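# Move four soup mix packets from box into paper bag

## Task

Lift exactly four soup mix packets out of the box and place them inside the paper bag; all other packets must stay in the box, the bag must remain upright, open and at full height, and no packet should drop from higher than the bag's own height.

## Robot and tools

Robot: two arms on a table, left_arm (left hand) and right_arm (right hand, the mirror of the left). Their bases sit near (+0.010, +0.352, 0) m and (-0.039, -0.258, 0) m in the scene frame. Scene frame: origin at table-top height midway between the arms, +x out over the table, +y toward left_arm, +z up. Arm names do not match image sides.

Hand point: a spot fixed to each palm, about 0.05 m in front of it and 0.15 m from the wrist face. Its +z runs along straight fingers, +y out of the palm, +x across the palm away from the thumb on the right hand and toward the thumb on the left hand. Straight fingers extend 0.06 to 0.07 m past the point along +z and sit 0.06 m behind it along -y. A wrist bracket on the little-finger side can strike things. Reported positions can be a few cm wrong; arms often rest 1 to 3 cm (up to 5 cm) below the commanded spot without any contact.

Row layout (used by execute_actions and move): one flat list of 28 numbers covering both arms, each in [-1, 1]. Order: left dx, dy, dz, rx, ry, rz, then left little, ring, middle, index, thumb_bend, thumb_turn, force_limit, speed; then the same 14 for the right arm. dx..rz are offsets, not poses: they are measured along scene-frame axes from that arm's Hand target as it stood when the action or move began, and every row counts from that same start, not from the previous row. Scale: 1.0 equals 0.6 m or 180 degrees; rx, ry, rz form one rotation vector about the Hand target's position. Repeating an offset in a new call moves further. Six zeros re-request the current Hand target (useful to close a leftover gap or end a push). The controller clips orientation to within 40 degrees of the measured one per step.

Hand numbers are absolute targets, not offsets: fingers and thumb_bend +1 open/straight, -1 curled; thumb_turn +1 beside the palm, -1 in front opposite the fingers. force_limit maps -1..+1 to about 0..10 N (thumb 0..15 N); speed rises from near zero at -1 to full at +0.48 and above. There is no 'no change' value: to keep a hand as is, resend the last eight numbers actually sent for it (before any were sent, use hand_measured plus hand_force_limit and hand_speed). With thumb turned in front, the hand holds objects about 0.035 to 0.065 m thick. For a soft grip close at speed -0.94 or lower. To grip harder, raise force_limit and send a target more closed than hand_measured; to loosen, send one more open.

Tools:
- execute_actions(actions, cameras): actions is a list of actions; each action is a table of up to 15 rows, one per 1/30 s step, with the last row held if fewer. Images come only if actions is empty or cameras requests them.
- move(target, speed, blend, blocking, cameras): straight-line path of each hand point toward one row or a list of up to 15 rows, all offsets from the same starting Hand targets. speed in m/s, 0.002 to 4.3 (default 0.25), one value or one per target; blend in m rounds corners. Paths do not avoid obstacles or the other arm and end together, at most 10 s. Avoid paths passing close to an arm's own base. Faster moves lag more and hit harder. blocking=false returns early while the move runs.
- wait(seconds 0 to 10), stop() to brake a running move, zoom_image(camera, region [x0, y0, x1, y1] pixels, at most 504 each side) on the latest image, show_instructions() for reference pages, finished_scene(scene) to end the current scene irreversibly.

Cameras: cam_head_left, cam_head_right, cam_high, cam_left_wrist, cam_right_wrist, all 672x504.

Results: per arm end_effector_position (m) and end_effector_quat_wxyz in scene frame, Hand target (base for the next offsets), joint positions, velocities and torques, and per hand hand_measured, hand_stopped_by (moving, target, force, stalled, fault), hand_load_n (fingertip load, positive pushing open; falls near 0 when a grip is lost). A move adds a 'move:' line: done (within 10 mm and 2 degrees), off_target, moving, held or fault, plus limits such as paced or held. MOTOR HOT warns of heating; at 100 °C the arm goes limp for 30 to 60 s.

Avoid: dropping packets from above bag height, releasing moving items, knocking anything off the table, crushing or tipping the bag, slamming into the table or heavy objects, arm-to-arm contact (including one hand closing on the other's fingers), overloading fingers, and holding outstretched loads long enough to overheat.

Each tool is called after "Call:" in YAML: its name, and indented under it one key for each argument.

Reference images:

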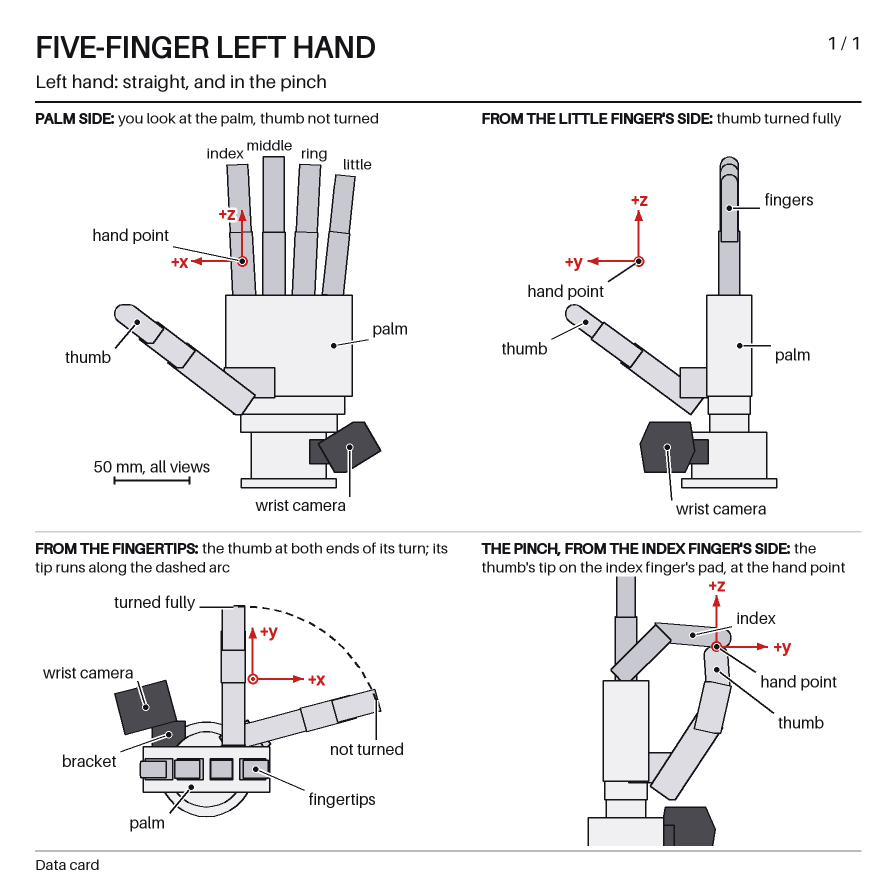

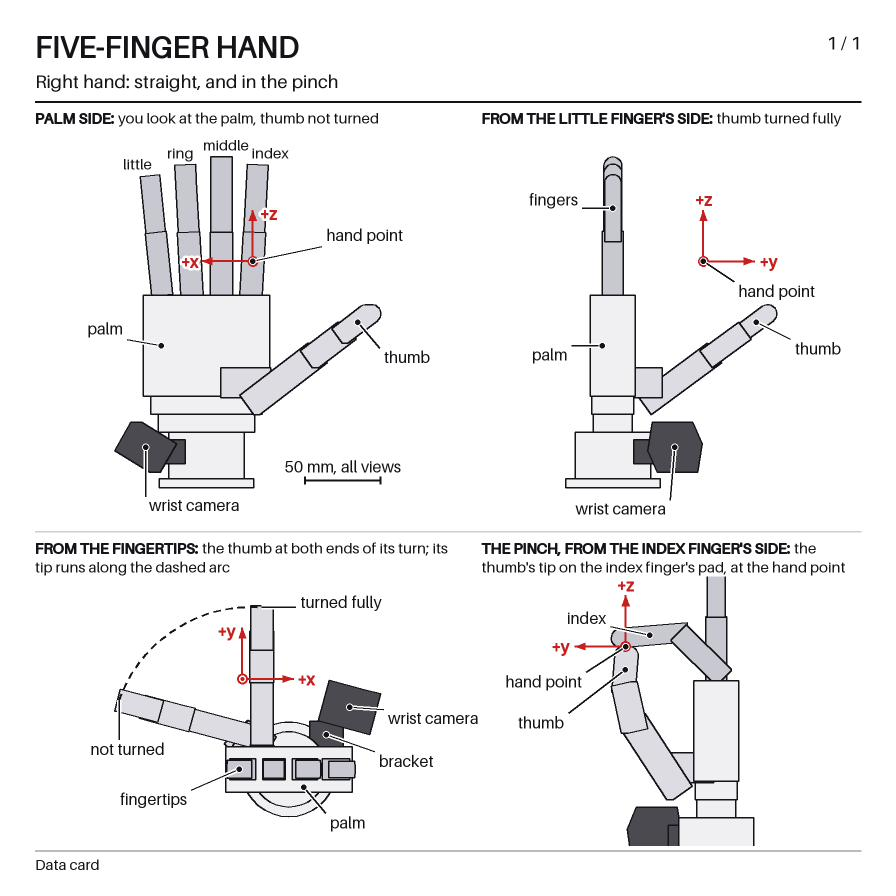

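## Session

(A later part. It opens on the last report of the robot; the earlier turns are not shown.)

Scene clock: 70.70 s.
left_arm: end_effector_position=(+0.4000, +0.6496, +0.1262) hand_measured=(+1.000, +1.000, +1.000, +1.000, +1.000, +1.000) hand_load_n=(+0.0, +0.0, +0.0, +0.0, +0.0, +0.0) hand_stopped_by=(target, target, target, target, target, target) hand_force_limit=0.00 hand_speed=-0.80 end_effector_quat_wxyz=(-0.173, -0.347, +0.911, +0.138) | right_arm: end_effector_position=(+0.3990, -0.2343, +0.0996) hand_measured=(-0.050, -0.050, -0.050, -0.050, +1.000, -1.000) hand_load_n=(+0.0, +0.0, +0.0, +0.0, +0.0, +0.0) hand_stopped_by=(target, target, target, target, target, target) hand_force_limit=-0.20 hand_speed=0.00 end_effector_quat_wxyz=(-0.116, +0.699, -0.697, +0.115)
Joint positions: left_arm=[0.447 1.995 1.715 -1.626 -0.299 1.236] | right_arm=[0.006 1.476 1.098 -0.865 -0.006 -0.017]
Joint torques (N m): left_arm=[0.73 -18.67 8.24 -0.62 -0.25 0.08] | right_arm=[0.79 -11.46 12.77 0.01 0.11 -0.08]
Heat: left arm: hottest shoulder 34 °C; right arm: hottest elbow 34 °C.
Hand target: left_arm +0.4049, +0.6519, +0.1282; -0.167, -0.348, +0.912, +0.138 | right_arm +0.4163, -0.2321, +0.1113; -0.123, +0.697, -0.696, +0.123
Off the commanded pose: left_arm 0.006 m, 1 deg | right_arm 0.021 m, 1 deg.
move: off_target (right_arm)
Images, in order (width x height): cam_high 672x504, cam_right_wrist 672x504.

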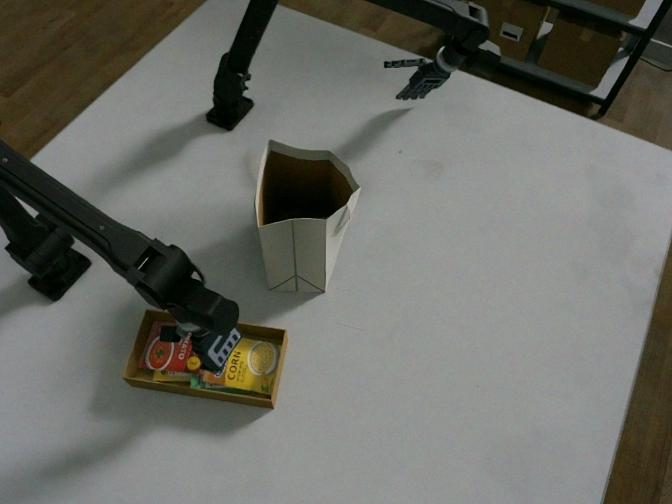

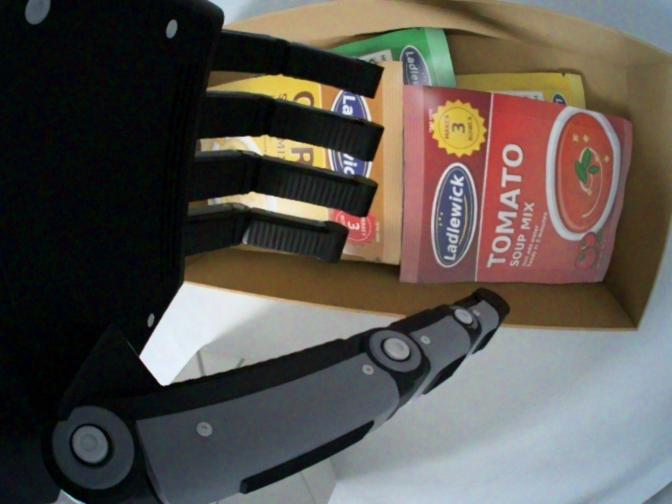

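Call:
move:
  target: [0,0,0,0,0,0,1,1,1,1,1,1,0,-0.8,-0.03,0,-0.1105,0,0,0.039,-0.05,-0.05,-0.05,-0.05,1,-1,-0.2,0]
  cameras: ["cam_right_wrist"]
  speed: 0.15

Call:
zoom_image:
  camera: "cam_right_wrist"
  region: [200, 20, 540, 280]

Scene clock: 73.57 s.
left_arm: end_effector_position=(+0.4000, +0.6496, +0.1262) hand_measured=(+1.000, +1.000, +1.000, +1.000, +1.000, +1.000) hand_load_n=(+0.0, +0.0, +0.0, +0.0, +0.0, +0.0) hand_stopped_by=(target, target, target, target, target, target) hand_force_limit=0.00 hand_speed=-0.80 end_effector_quat_wxyz=(-0.173, -0.347, +0.911, +0.138) | right_arm: end_effector_position=(+0.3982, -0.2335, +0.0529) hand_measured=(-0.050, -0.050, -0.050, -0.050, +1.000, -1.000) hand_load_n=(+0.0, +0.0, -1.5, +0.0, +0.0, +0.0) hand_stopped_by=(target, target, target, target, target, target) hand_force_limit=-0.20 hand_speed=0.00 end_effector_quat_wxyz=(-0.131, +0.734, -0.656, +0.117)
Joint positions: left_arm=[0.447 1.995 1.715 -1.626 -0.299 1.236] | right_arm=[0.006 1.522 1.011 -0.71 -0.043 -0.119]
Joint torques (N m): left_arm=[0.91 -19.19 8.03 -0.25 -0.24 0.04] | right_arm=[0.26 -11.93 7.79 1.13 -0.13 -0.21]
Heat: left arm: hottest shoulder 34 °C; right arm: hottest elbow 35 °C.
Hand target: left_arm +0.4049, +0.6519, +0.1282; -0.167, -0.348, +0.912, +0.138 | right_arm +0.3984, -0.2321, +0.0450; -0.130, +0.738, -0.652, +0.115
Off the commanded pose: left_arm 0.006 m, 1 deg | right_arm 0.008 m, 1 deg.
move: done
Images, in order (width x height): cam_right_wrist 672x504.

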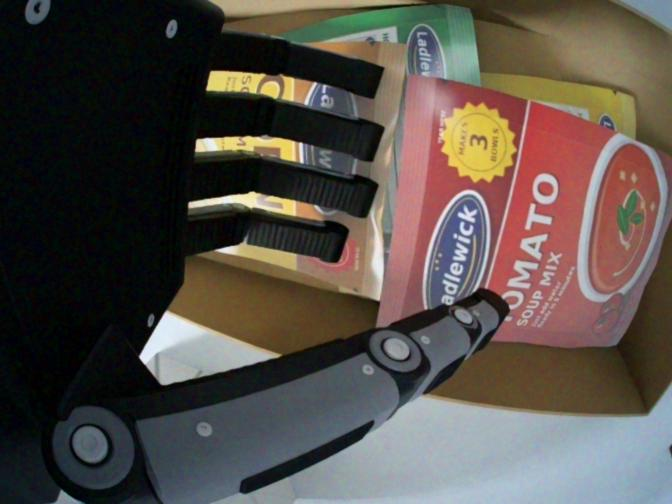

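Scaled by 1.482 from the camera's 672x504 image, which has a finer 960x720 frame.

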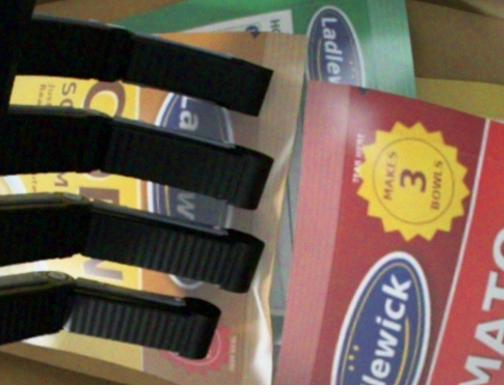

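Call:
move:
  target:
    - [0,0,0,0,0,0,1,1,1,1,1,1,0,-0.8,0,0,-0.033,0,0,0,-0.05,-0.05,-0.05,-0.05,1,-1,-0.2,0]
    - [0,0,0,0,0,0,1,1,1,1,1,1,0,-0.8,-0.03,-0.0037,-0.040,0,0,0,-0.05,-0.05,-0.05,-0.05,1,-1,-0.2,0]
  cameras: ["cam_right_wrist"]
  speed: 0.1

Call:
zoom_image:
  camera: "cam_right_wrist"
  region: [200, 20, 540, 280]

Scene clock: 75.37 s.
left_arm: end_effector_position=(+0.4000, +0.6496, +0.1262) hand_measured=(+1.000, +1.000, +1.000, +1.000, +1.000, +1.000) hand_load_n=(+0.0, +0.0, +0.0, +0.0, +0.0, +0.0) hand_stopped_by=(target, target, target, target, target, target) hand_force_limit=0.00 hand_speed=-0.80 end_effector_quat_wxyz=(-0.173, -0.347, +0.911, +0.138) | right_arm: end_effector_position=(+0.3999, -0.2333, +0.0450) hand_measured=(-0.050, -0.050, -0.050, -0.050, +1.000, -1.000) hand_load_n=(+0.0, -1.0, -3.0, +0.0, +0.0, +0.0) hand_stopped_by=(target, target, target, target, target, target) hand_force_limit=-0.20 hand_speed=0.00 end_effector_quat_wxyz=(-0.150, +0.732, -0.650, +0.138)
Joint positions: left_arm=[0.447 1.995 1.715 -1.626 -0.299 1.236] | right_arm=[0.006 1.503 0.959 -0.619 -0.046 -0.125]
Joint torques (N m): left_arm=[-0.03 -19.72 8.42 -0.5 -0.21 0.09] | right_arm=[0.15 -10.4 5.41 0.49 -0.1 -0.24]
Heat: left arm: hottest shoulder 34 °C; right arm: hottest elbow 34 °C.
Hand target: left_arm +0.4049, +0.6519, +0.1282; -0.167, -0.348, +0.912, +0.138 | right_arm +0.3805, -0.2344, +0.0210; -0.130, +0.738, -0.652, +0.115
Off the commanded pose: left_arm 0.006 m, 1 deg | right_arm 0.031 m, 4 deg.
move: off_target (right_arm)
Images, in order (width x height): cam_right_wrist 672x504.

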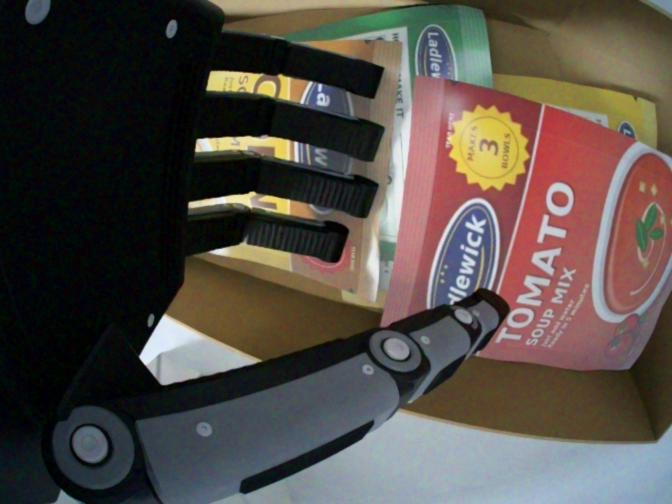

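Scaled by 1.482 from the camera's 672x504 image, which has a finer 960x720 frame.

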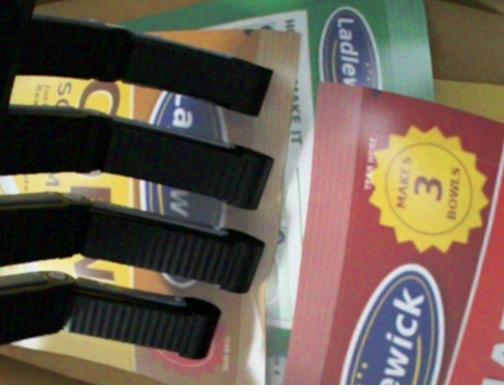

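Call:
move:
  target: [0,0,0,0,0,0,1,1,1,1,1,1,0,-0.8,-0.06,-0.0074,0.0,0,0,0,-0.05,-0.05,-0.05,-0.05,1,-1,-0.2,0]
  cameras: ["cam_right_wrist"]
  speed: 0.12

Call:
zoom_image:
  camera: "cam_right_wrist"
  region: [200, 20, 540, 280]

Scene clock: 76.57 s.
left_arm: end_effector_position=(+0.4000, +0.6496, +0.1262) hand_measured=(+1.000, +1.000, +1.000, +1.000, +1.000, +1.000) hand_load_n=(+0.0, -0.5, +0.0, +0.0, +0.0, +0.0) hand_stopped_by=(target, target, target, target, target, target) hand_force_limit=0.00 hand_speed=-0.80 end_effector_quat_wxyz=(-0.173, -0.347, +0.911, +0.138) | right_arm: end_effector_position=(+0.3651, -0.2327, +0.0420) hand_measured=(-0.050, -0.050, -0.050, -0.050, +1.000, -1.000) hand_load_n=(+0.5, -1.5, -1.5, +0.0, +0.0, +0.0) hand_stopped_by=(target, target, target, target, target, target) hand_force_limit=-0.20 hand_speed=0.00 end_effector_quat_wxyz=(-0.152, +0.735, -0.646, +0.136)
Joint positions: left_arm=[0.447 1.995 1.715 -1.626 -0.299 1.236] | right_arm=[0.004 1.421 0.861 -0.603 -0.054 -0.135]
Joint torques (N m): left_arm=[0.73 -19.6 8.24 -0.32 -0.26 0.05] | right_arm=[-0.79 -9.41 5.29 0.18 0.02 -0.25]
Heat: left arm: hottest shoulder 34 °C; right arm: hottest elbow 34 °C.
Hand target: left_arm +0.4049, +0.6519, +0.1282; -0.167, -0.348, +0.912, +0.138 | right_arm +0.3443, -0.2388, +0.0209; -0.130, +0.738, -0.652, +0.115
Off the commanded pose: left_arm 0.006 m, 1 deg | right_arm 0.030 m, 4 deg.
move: off_target (right_arm)
Images, in order (width x height): cam_right_wrist 672x504.

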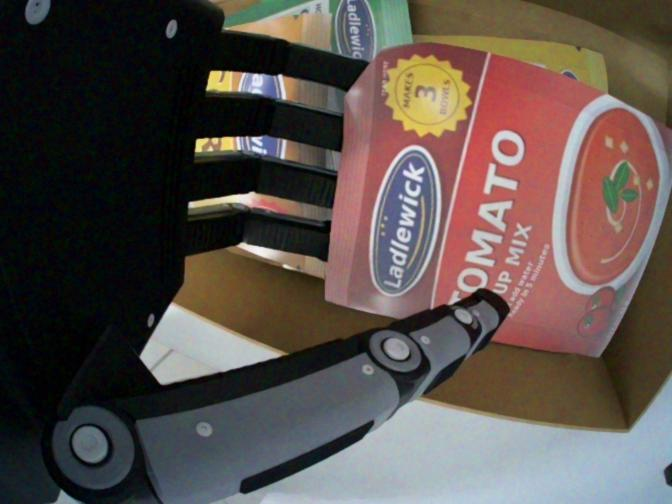

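Scaled by 1.482 from the camera's 672x504 image, which has a finer 960x720 frame.

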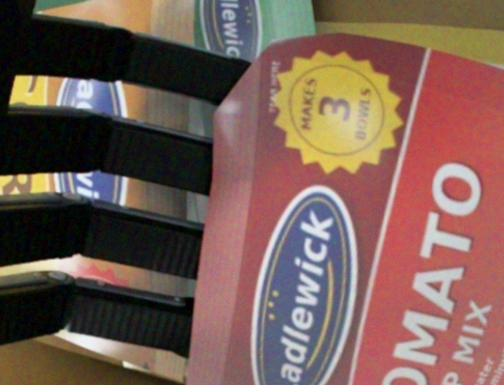

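Call:
move:
  target: [0,0,0,0,0,0,1,1,1,1,1,1,0,-0.8,-0.05,-0.0065,0.0,0,0,0,-0.05,-0.05,-0.05,-0.05,1,-1,-0.2,0]
  cameras: ["cam_right_wrist"]
  speed: 0.12

Call:
zoom_image:
  camera: "cam_right_wrist"
  region: [200, 20, 540, 280]

Scene clock: 77.77 s.
left_arm: end_effector_position=(+0.4000, +0.6496, +0.1262) hand_measured=(+1.000, +1.000, +1.000, +1.000, +1.000, +1.000) hand_load_n=(+0.0, +0.0, -0.5, +0.0, +0.0, +0.0) hand_stopped_by=(target, target, target, target, target, target) hand_force_limit=0.00 hand_speed=-0.80 end_effector_quat_wxyz=(-0.173, -0.347, +0.911, +0.138) | right_arm: end_effector_position=(+0.3334, -0.2371, +0.0381) hand_measured=(-0.050, -0.050, -0.050, -0.050, +1.000, -1.000) hand_load_n=(+0.0, -0.5, -1.5, +0.0, +0.0, +0.0) hand_stopped_by=(target, target, target, target, target, target) hand_force_limit=-0.20 hand_speed=0.00 end_effector_quat_wxyz=(-0.149, +0.736, -0.647, +0.133)
Joint positions: left_arm=[0.447 1.995 1.715 -1.626 -0.299 1.236] | right_arm=[-0.01 1.351 0.781 -0.603 -0.059 -0.146]
Joint torques (N m): left_arm=[1.32 -19.9 8.17 -0.43 -0.23 0.08] | right_arm=[-0.85 -8.82 5.39 0.25 0.02 -0.24]
Heat: left arm: hottest shoulder 34 °C; right arm: hottest elbow 34 °C.
Hand target: left_arm +0.4049, +0.6519, +0.1282; -0.167, -0.348, +0.912, +0.138 | right_arm +0.3143, -0.2427, +0.0210; -0.130, +0.738, -0.652, +0.115
Off the commanded pose: left_arm 0.006 m, 1 deg | right_arm 0.026 m, 3 deg.
move: off_target (right_arm)
Images, in order (width x height): cam_right_wrist 672x504.

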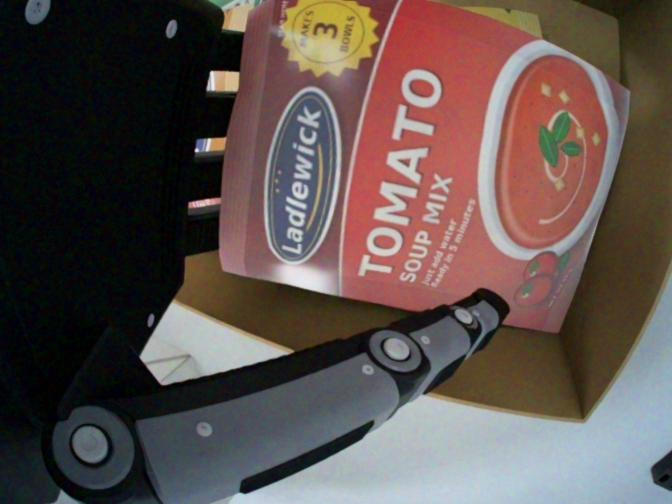

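Scaled by 1.482 from the camera's 672x504 image, which has a finer 960x720 frame.

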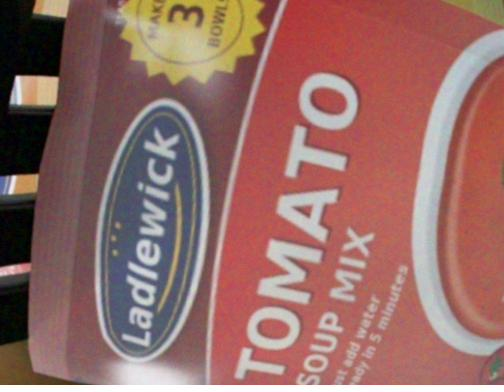

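Call:
move:
  target:
    - [0,0,0,0,0,0,1,1,1,1,1,1,0,-0.8,0,0,0.0,0,0,0,-0.27,-0.27,-0.27,-0.27,1,-1,-0.2,-0.2]
    - [0,0,0,0,0,0,1,1,1,1,1,1,0,-0.8,0,0,0.01,0,0,0,-0.27,-0.27,-0.27,-0.27,0.0,-1,-0.1,-0.3]
  cameras: ["cam_right_wrist"]
  speed: 0.12

Scene clock: 80.57 s.
left_arm: end_effector_position=(+0.4000, +0.6496, +0.1262) hand_measured=(+1.000, +1.000, +1.000, +1.000, +1.000, +1.000) hand_load_n=(+0.0, +0.0, +0.0, +0.0, +0.0, +0.0) hand_stopped_by=(target, target, target, target, target, target) hand_force_limit=0.00 hand_speed=-0.80 end_effector_quat_wxyz=(-0.173, -0.347, +0.911, +0.138) | right_arm: end_effector_position=(+0.3189, -0.2390, +0.0292) hand_measured=(-0.270, -0.270, -0.270, -0.270, +0.246, -1.000) hand_load_n=(+0.0, +0.0, +6.0, +1.0, +8.5, +3.0) hand_stopped_by=(target, target, target, target, force, target) hand_force_limit=-0.10 hand_speed=-0.30 end_effector_quat_wxyz=(-0.137, +0.739, -0.648, +0.121)
Joint positions: left_arm=[0.447 1.995 1.715 -1.626 -0.299 1.236] | right_arm=[-0.015 1.351 0.758 -0.615 -0.059 -0.156]
Joint torques (N m): left_arm=[1.32 -19.25 8.21 -0.28 -0.22 0.09] | right_arm=[-0.38 -9.23 7.72 -0.02 0.05 -0.17]
Heat: left arm: hottest shoulder 35 °C; right arm: hottest elbow 34 °C.
Hand target: left_arm +0.4049, +0.6519, +0.1282; -0.167, -0.348, +0.912, +0.138 | right_arm +0.3144, -0.2427, +0.0269; -0.130, +0.738, -0.652, +0.115
Off the commanded pose: left_arm 0.006 m, 1 deg | right_arm 0.006 m, 1 deg.
move: done
Images, in order (width x height): cam_right_wrist 672x504.

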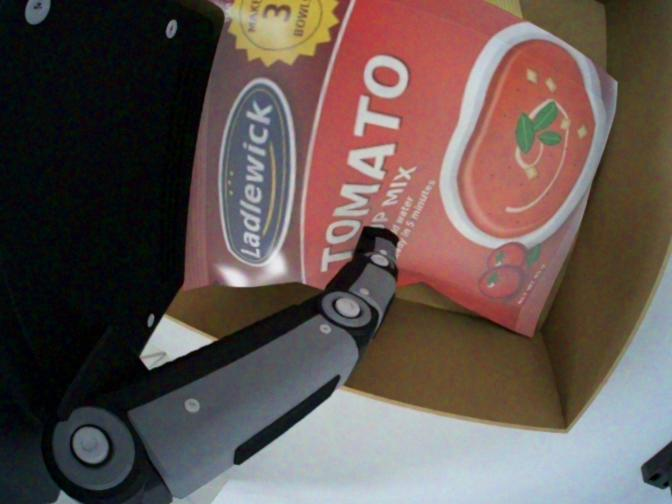

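Call:
move:
  target:
    - [0,0,0,0,0,0,1,1,1,1,1,1,0,-0.8,0,0,0.0,0,0,0,-0.30,-0.30,-0.30,-0.30,-0.1,-1,0.2,-0.6]
    - [0,0,0,0,0,0,1,1,1,1,1,1,0,-0.8,0.03,0.01,0.18,0,0,0,-0.30,-0.30,-0.30,-0.30,-0.1,-1,0.2,-0.6]
  cameras: ["cam_right_wrist","cam_high"]
  speed: 0.12

Scene clock: 83.17 s.
left_arm: end_effector_position=(+0.4000, +0.6496, +0.1262) hand_measured=(+1.000, +1.000, +1.000, +1.000, +1.000, +1.000) hand_load_n=(+0.0, +0.0, +0.0, +0.0, +0.0, +0.0) hand_stopped_by=(target, target, target, target, target, target) hand_force_limit=0.00 hand_speed=-0.80 end_effector_quat_wxyz=(-0.173, -0.347, +0.911, +0.138) | right_arm: end_effector_position=(+0.3147, -0.2387, +0.1142) hand_measured=(-0.300, -0.300, -0.284, -0.300, +0.236, -1.000) hand_load_n=(+0.0, +1.0, +13.5, +1.0, +13.0, +4.0) hand_stopped_by=(target, target, force, target, force, target) hand_force_limit=0.20 hand_speed=-0.60 end_effector_quat_wxyz=(-0.117, +0.741, -0.654, +0.098)
Joint positions: left_arm=[0.447 1.995 1.715 -1.626 -0.299 1.236] | right_arm=[-0.014 1.267 0.936 -0.937 -0.055 -0.15]
Joint torques (N m): left_arm=[0.56 -19.49 8.29 -0.43 -0.27 0.06] | right_arm=[0.91 -9.58 12.97 -0.06 0.11 -0.05]
Heat: left arm: hottest shoulder 35 °C; right arm: hottest elbow 34 °C.
Hand target: left_arm +0.4049, +0.6519, +0.1282; -0.167, -0.348, +0.912, +0.138 | right_arm +0.3323, -0.2366, +0.1350; -0.130, +0.738, -0.652, +0.115
Off the commanded pose: left_arm 0.006 m, 1 deg | right_arm 0.027 m, 2 deg.
move: off_target (right_arm)
Images, in order (width x height): cam_high 672x504, cam_right_wrist 672x504.

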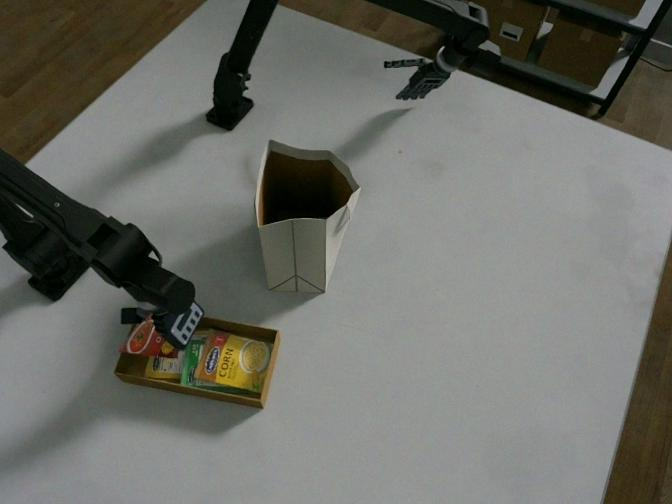

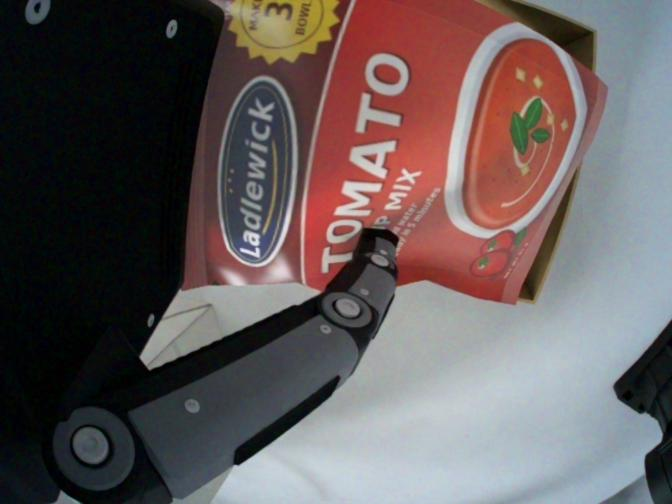

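Call:
move:
  target:
    - [0,0,0,0,0,0,1,1,1,1,1,1,0,-0.8,0.04,0.01,0.15,0,0,0,-0.30,-0.30,-0.30,-0.30,-0.1,-1,0.2,-0.6]
    - [0,0,0,0,0,0,1,1,1,1,1,1,0,-0.8,0.0795,0.0277,0.558,0.1468,-0.3639,0.1446,-0.30,-0.30,-0.30,-0.30,-0.1,-1,0.2,-0.6]
    - [0,0,0,0,0,0,1,1,1,1,1,1,0,-0.8,0.0928,0.561,0.64,0.1468,-0.3639,0.1446,-0.30,-0.30,-0.30,-0.30,-0.1,-1,0.2,-0.6]
  cameras: ["all"]
  speed: [0.15,0.3,0.25]
  blend: [0.03,0,0]

Scene clock: 91.33 s.
left_arm: end_effector_position=(+0.4000, +0.6496, +0.1262) hand_measured=(+1.000, +1.000, +1.000, +1.000, +1.000, +1.000) hand_load_n=(+0.0, +0.0, +0.0, +0.0, +0.0, +0.0) hand_stopped_by=(target, target, target, target, target, target) hand_force_limit=0.00 hand_speed=-0.80 end_effector_quat_wxyz=(-0.173, -0.347, +0.911, +0.138) | right_arm: end_effector_position=(+0.3846, +0.0965, +0.4842) hand_measured=(-0.300, -0.300, -0.284, -0.300, +0.236, -1.000) hand_load_n=(+0.0, +0.5, +13.5, +1.5, +12.5, +3.5) hand_stopped_by=(target, target, force, target, force, target) hand_force_limit=0.20 hand_speed=-0.60 end_effector_quat_wxyz=(+0.617, -0.648, +0.323, -0.308)
Joint positions: left_arm=[0.447 1.995 1.715 -1.626 -0.299 1.236] | right_arm=[0.662 1.096 1.252 -0.205 -0.004 -0.001]
Joint torques (N m): left_arm=[0.85 -19.43 8.1 -0.32 -0.29 0.07] | right_arm=[0.38 -7.36 15.42 1.42 0.12 -0.12]
Heat: left arm: hottest shoulder 35 °C; right arm: hottest elbow 35 °C.
Hand target: left_arm +0.4049, +0.6519, +0.1282; -0.167, -0.348, +0.912, +0.138 | right_arm +0.3881, +0.1001, +0.5188; +0.632, -0.633, +0.316, -0.316
Off the commanded pose: left_arm 0.006 m, 1 deg | right_arm 0.035 m, 3 deg.
move: off_target (right_arm)

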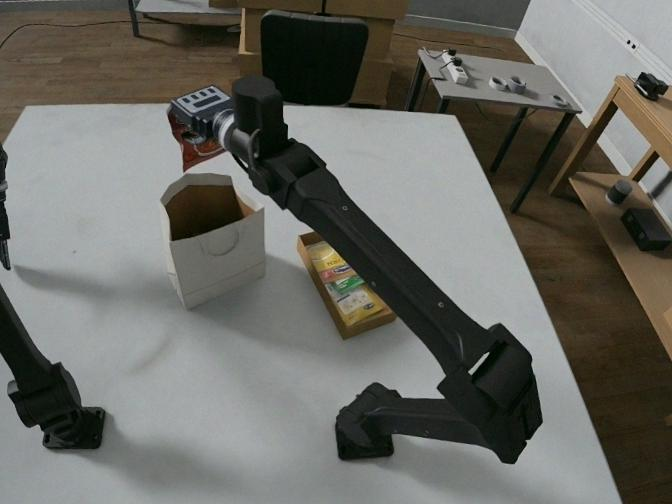

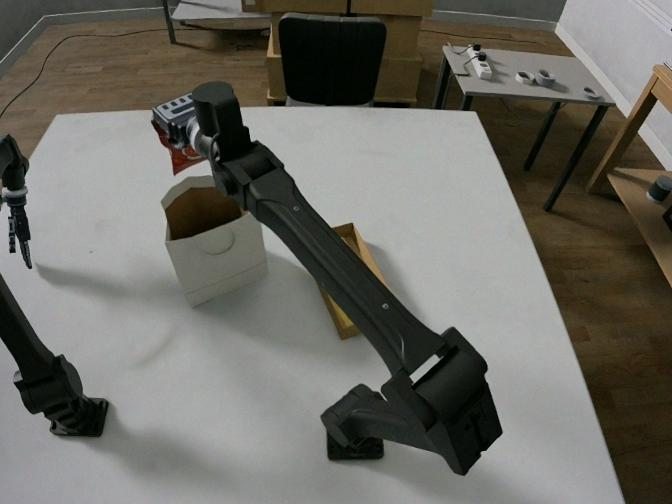

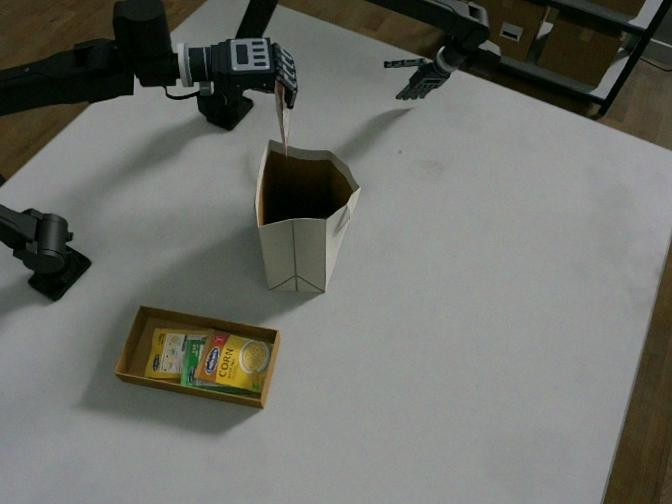

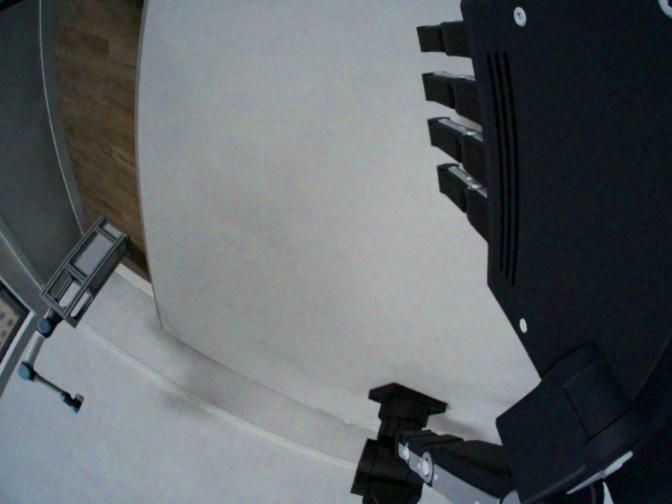

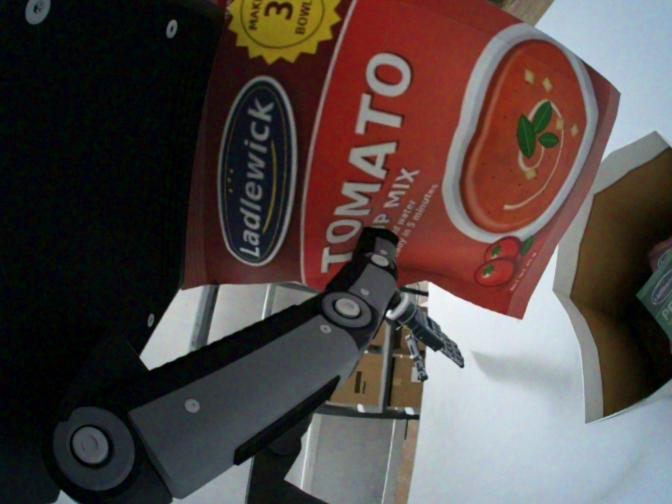

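Call:
move:
  target:
    - [0,0,0,0,0,0,1,1,1,1,1,1,0,-0.8,0.0,0.08,-0.06,0,0,0,-0.30,-0.30,-0.30,-0.30,-0.1,-1,0.2,-0.6]
  cameras: ["all"]
  speed: 0.15

Call:
zoom_image:
  camera: "cam_high"
  region: [200, 20, 400, 300]

Call:
zoom_image:
  camera: "cam_head_right"
  region: [100, 60, 320, 310]

Scene clock: 93.60 s.
left_arm: end_effector_position=(+0.4000, +0.6496, +0.1262) hand_measured=(+1.000, +1.000, +1.000, +1.000, +1.000, +1.000) hand_load_n=(+0.0, +0.0, +0.0, +0.0, +0.0, +0.0) hand_stopped_by=(target, target, target, target, target, target) hand_force_limit=0.00 hand_speed=-0.80 end_effector_quat_wxyz=(-0.173, -0.347, +0.911, +0.138) | right_arm: end_effector_position=(+0.3859, +0.1442, +0.4666) hand_measured=(-0.300, -0.300, -0.284, -0.300, +0.236, -1.000) hand_load_n=(-0.5, +0.5, +13.5, +1.5, +12.5, +3.5) hand_stopped_by=(target, target, force, target, force, target) hand_force_limit=0.20 hand_speed=-0.60 end_effector_quat_wxyz=(+0.620, -0.645, +0.320, -0.311)
Joint positions: left_arm=[0.447 1.995 1.715 -1.626 -0.299 1.236] | right_arm=[0.759 1.17 1.252 -0.121 0.094 -0.001]
Joint torques (N m): left_arm=[1.79 -19.43 8.23 -0.42 -0.26 0.08] | right_arm=[0.38 -9.17 12.12 2.4 0.13 -0.14]
Heat: left arm: hottest shoulder 35 °C; right arm: hottest elbow 36 °C.
Hand target: left_arm +0.4049, +0.6519, +0.1282; -0.167, -0.348, +0.912, +0.138 | right_arm +0.3881, +0.1480, +0.4828; +0.632, -0.633, +0.316, -0.316
Off the commanded pose: left_arm 0.006 m, 1 deg | right_arm 0.017 m, 2 deg.
move: off_target (right_arm)

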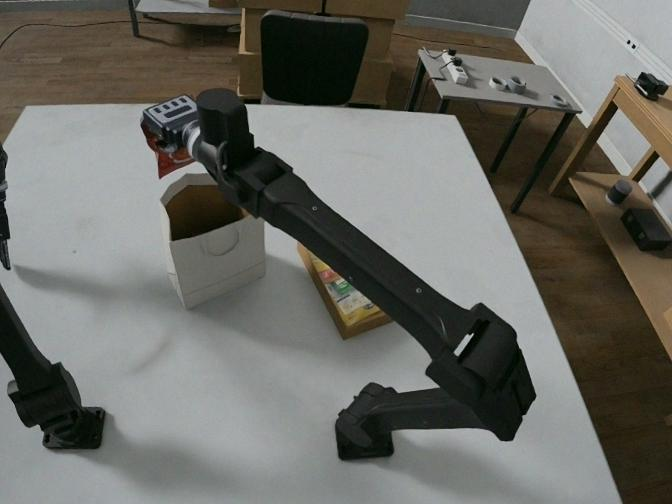

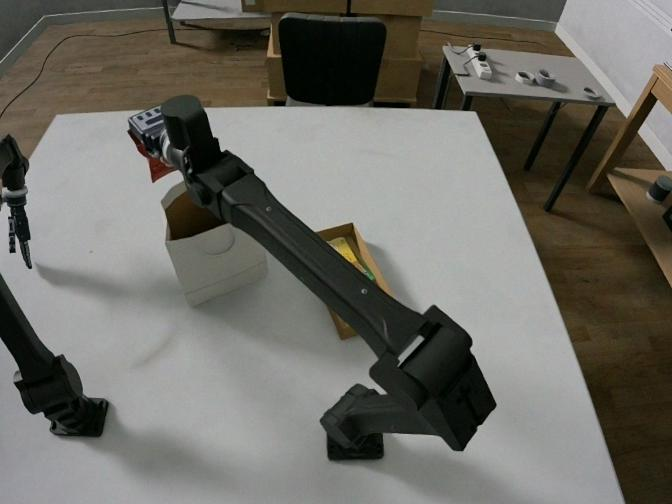

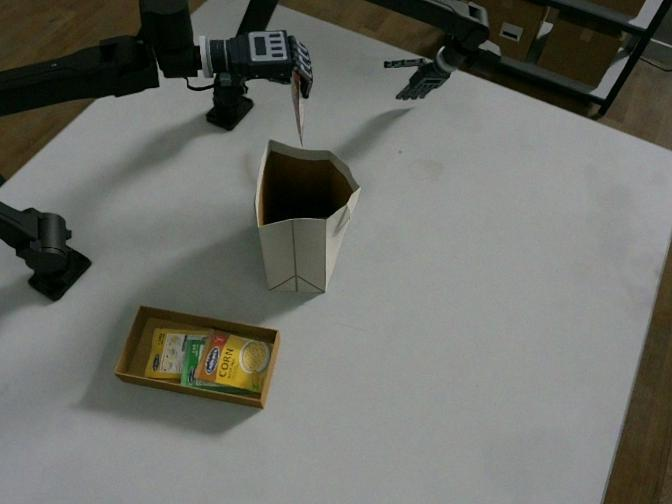

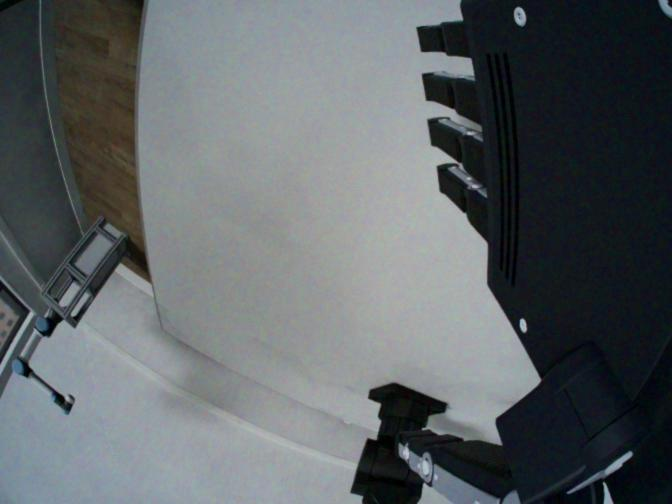

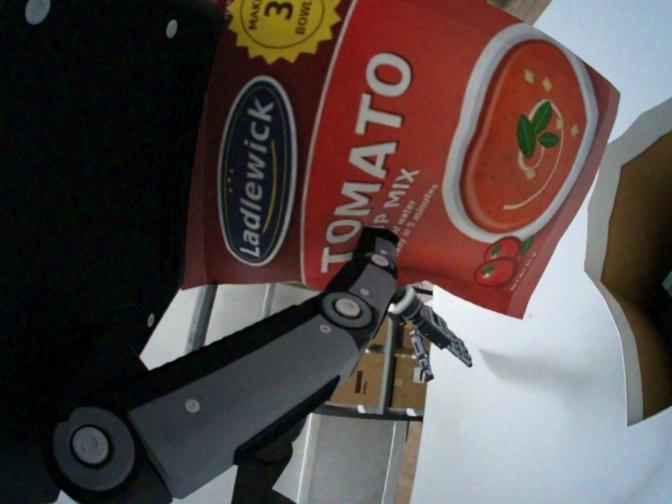

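Scaled by 1.800.

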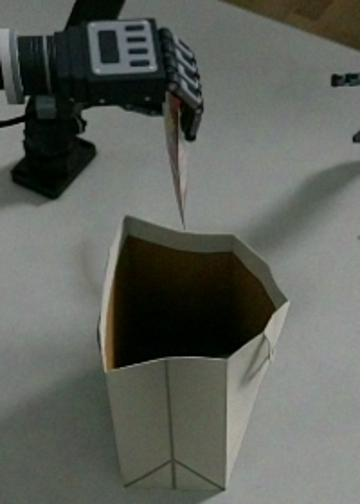

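Scaled by 2.016.

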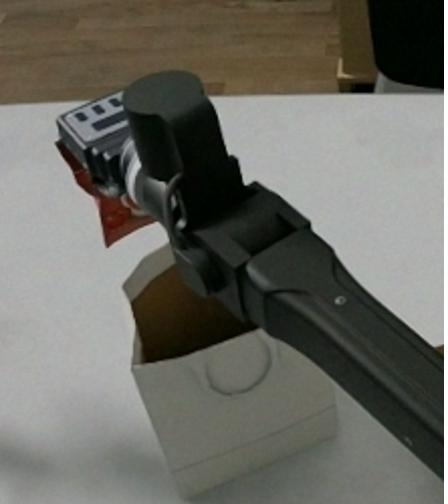

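Call:
move:
  target:
    - [0,0,0,0,0,0,1,1,1,1,1,1,0,-0.8,0.01,-0.09,-0.03,0,0,0,-0.30,-0.30,-0.30,-0.30,-0.1,-1,0.2,-0.6]
    - [0,0,0,0,0,0,1,1,1,1,1,1,0,-0.8,0.01,-0.09,-0.15,0,0,0,-0.30,-0.30,-0.30,-0.30,-0.1,-1,0.2,-0.6]
  cameras: ["all"]
  speed: 0.15

Call:
zoom_image:
  camera: "cam_high"
  region: [200, 20, 400, 300]

Call:
zoom_image:
  camera: "cam_head_right"
  region: [100, 60, 320, 310]

Call:
zoom_image:
  camera: "cam_head_left"
  region: [100, 60, 320, 310]

Scene clock: 96.77 s.
left_arm: end_effector_position=(+0.4000, +0.6496, +0.1262) hand_measured=(+1.000, +1.000, +1.000, +1.000, +1.000, +1.000) hand_load_n=(+0.0, +0.0, +0.0, +0.0, +0.0, +0.0) hand_stopped_by=(target, target, target, target, target, target) hand_force_limit=0.00 hand_speed=-0.80 end_effector_quat_wxyz=(-0.173, -0.347, +0.911, +0.138) | right_arm: end_effector_position=(+0.3919, +0.0949, +0.3913) hand_measured=(-0.300, -0.300, -0.284, -0.300, +0.236, -1.000) hand_load_n=(+0.0, +1.0, +13.5, +1.5, +13.0, +3.5) hand_stopped_by=(target, target, force, target, force, target) hand_force_limit=0.20 hand_speed=-0.60 end_effector_quat_wxyz=(+0.627, -0.638, +0.318, -0.313)
Joint positions: left_arm=[0.447 1.995 1.715 -1.626 -0.299 1.236] | right_arm=[0.646 1.097 0.986 0.095 -0.02 -0.001]
Joint torques (N m): left_arm=[0.44 -18.84 8.34 -0.14 -0.19 0.05] | right_arm=[-0.09 -7.77 9.98 2.29 -0.13 -0.16]
Heat: left arm: hottest shoulder 35 °C; right arm: hottest elbow 36 °C.
Hand target: left_arm +0.4049, +0.6519, +0.1282; -0.167, -0.348, +0.912, +0.138 | right_arm +0.3940, +0.0941, +0.3929; +0.632, -0.633, +0.316, -0.316
Off the commanded pose: left_arm 0.006 m, 1 deg | right_arm 0.003 m, 1 deg.
move: done

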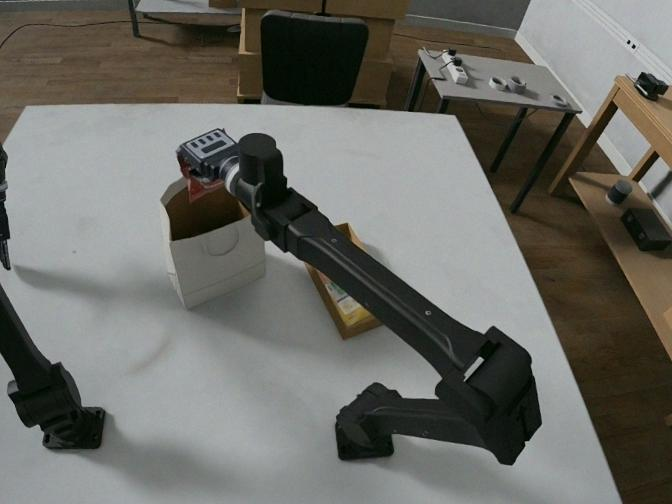

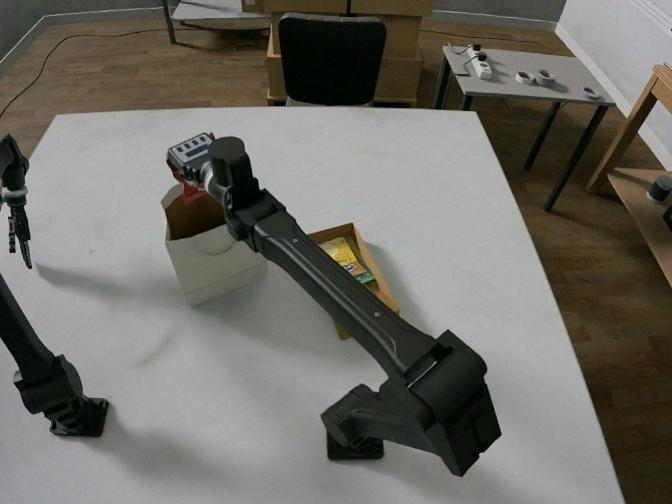

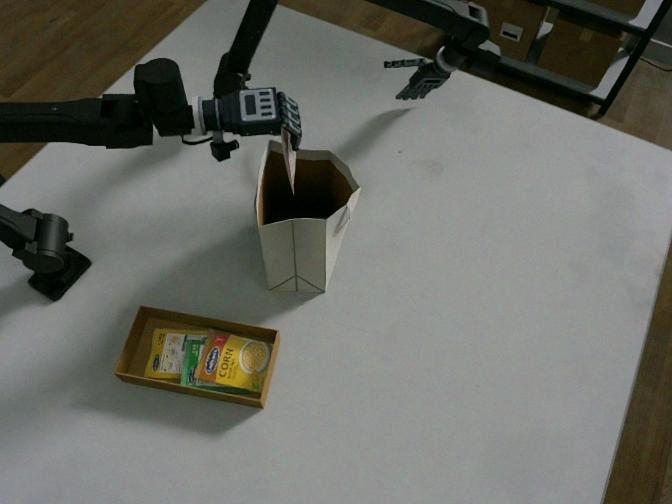

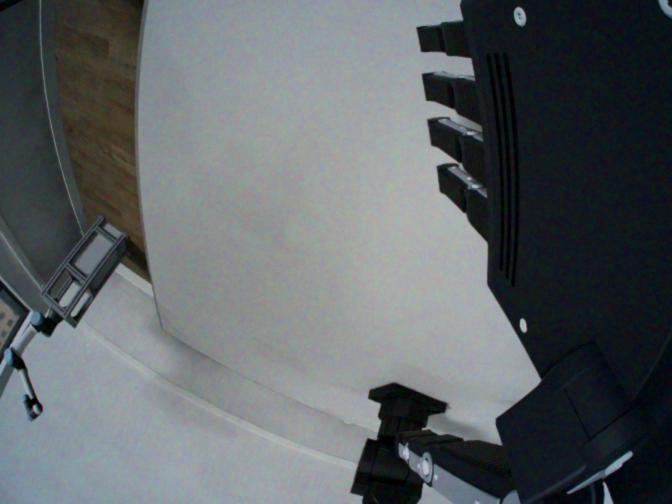

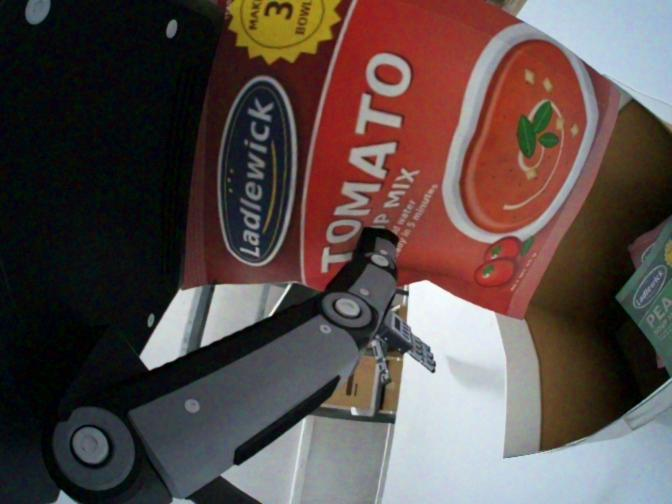

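Scaled by 1.800.

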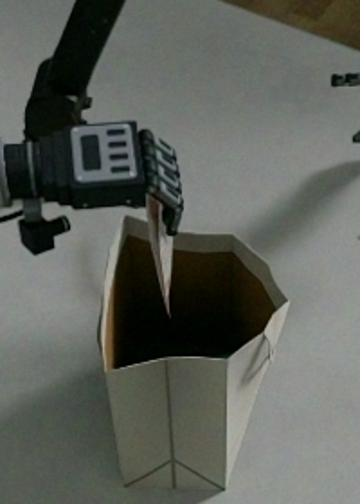

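Scaled by 2.016.

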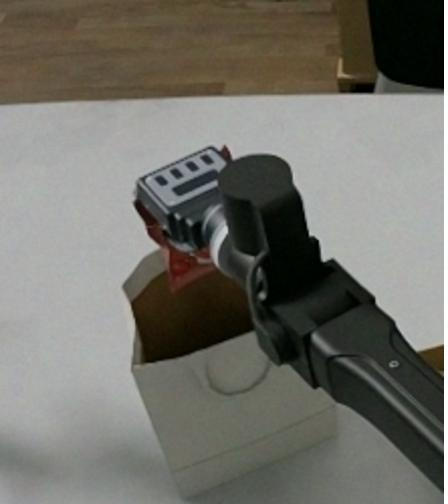

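Scaled by 2.016.

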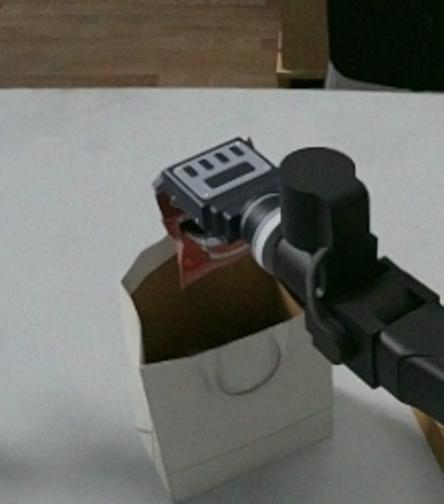

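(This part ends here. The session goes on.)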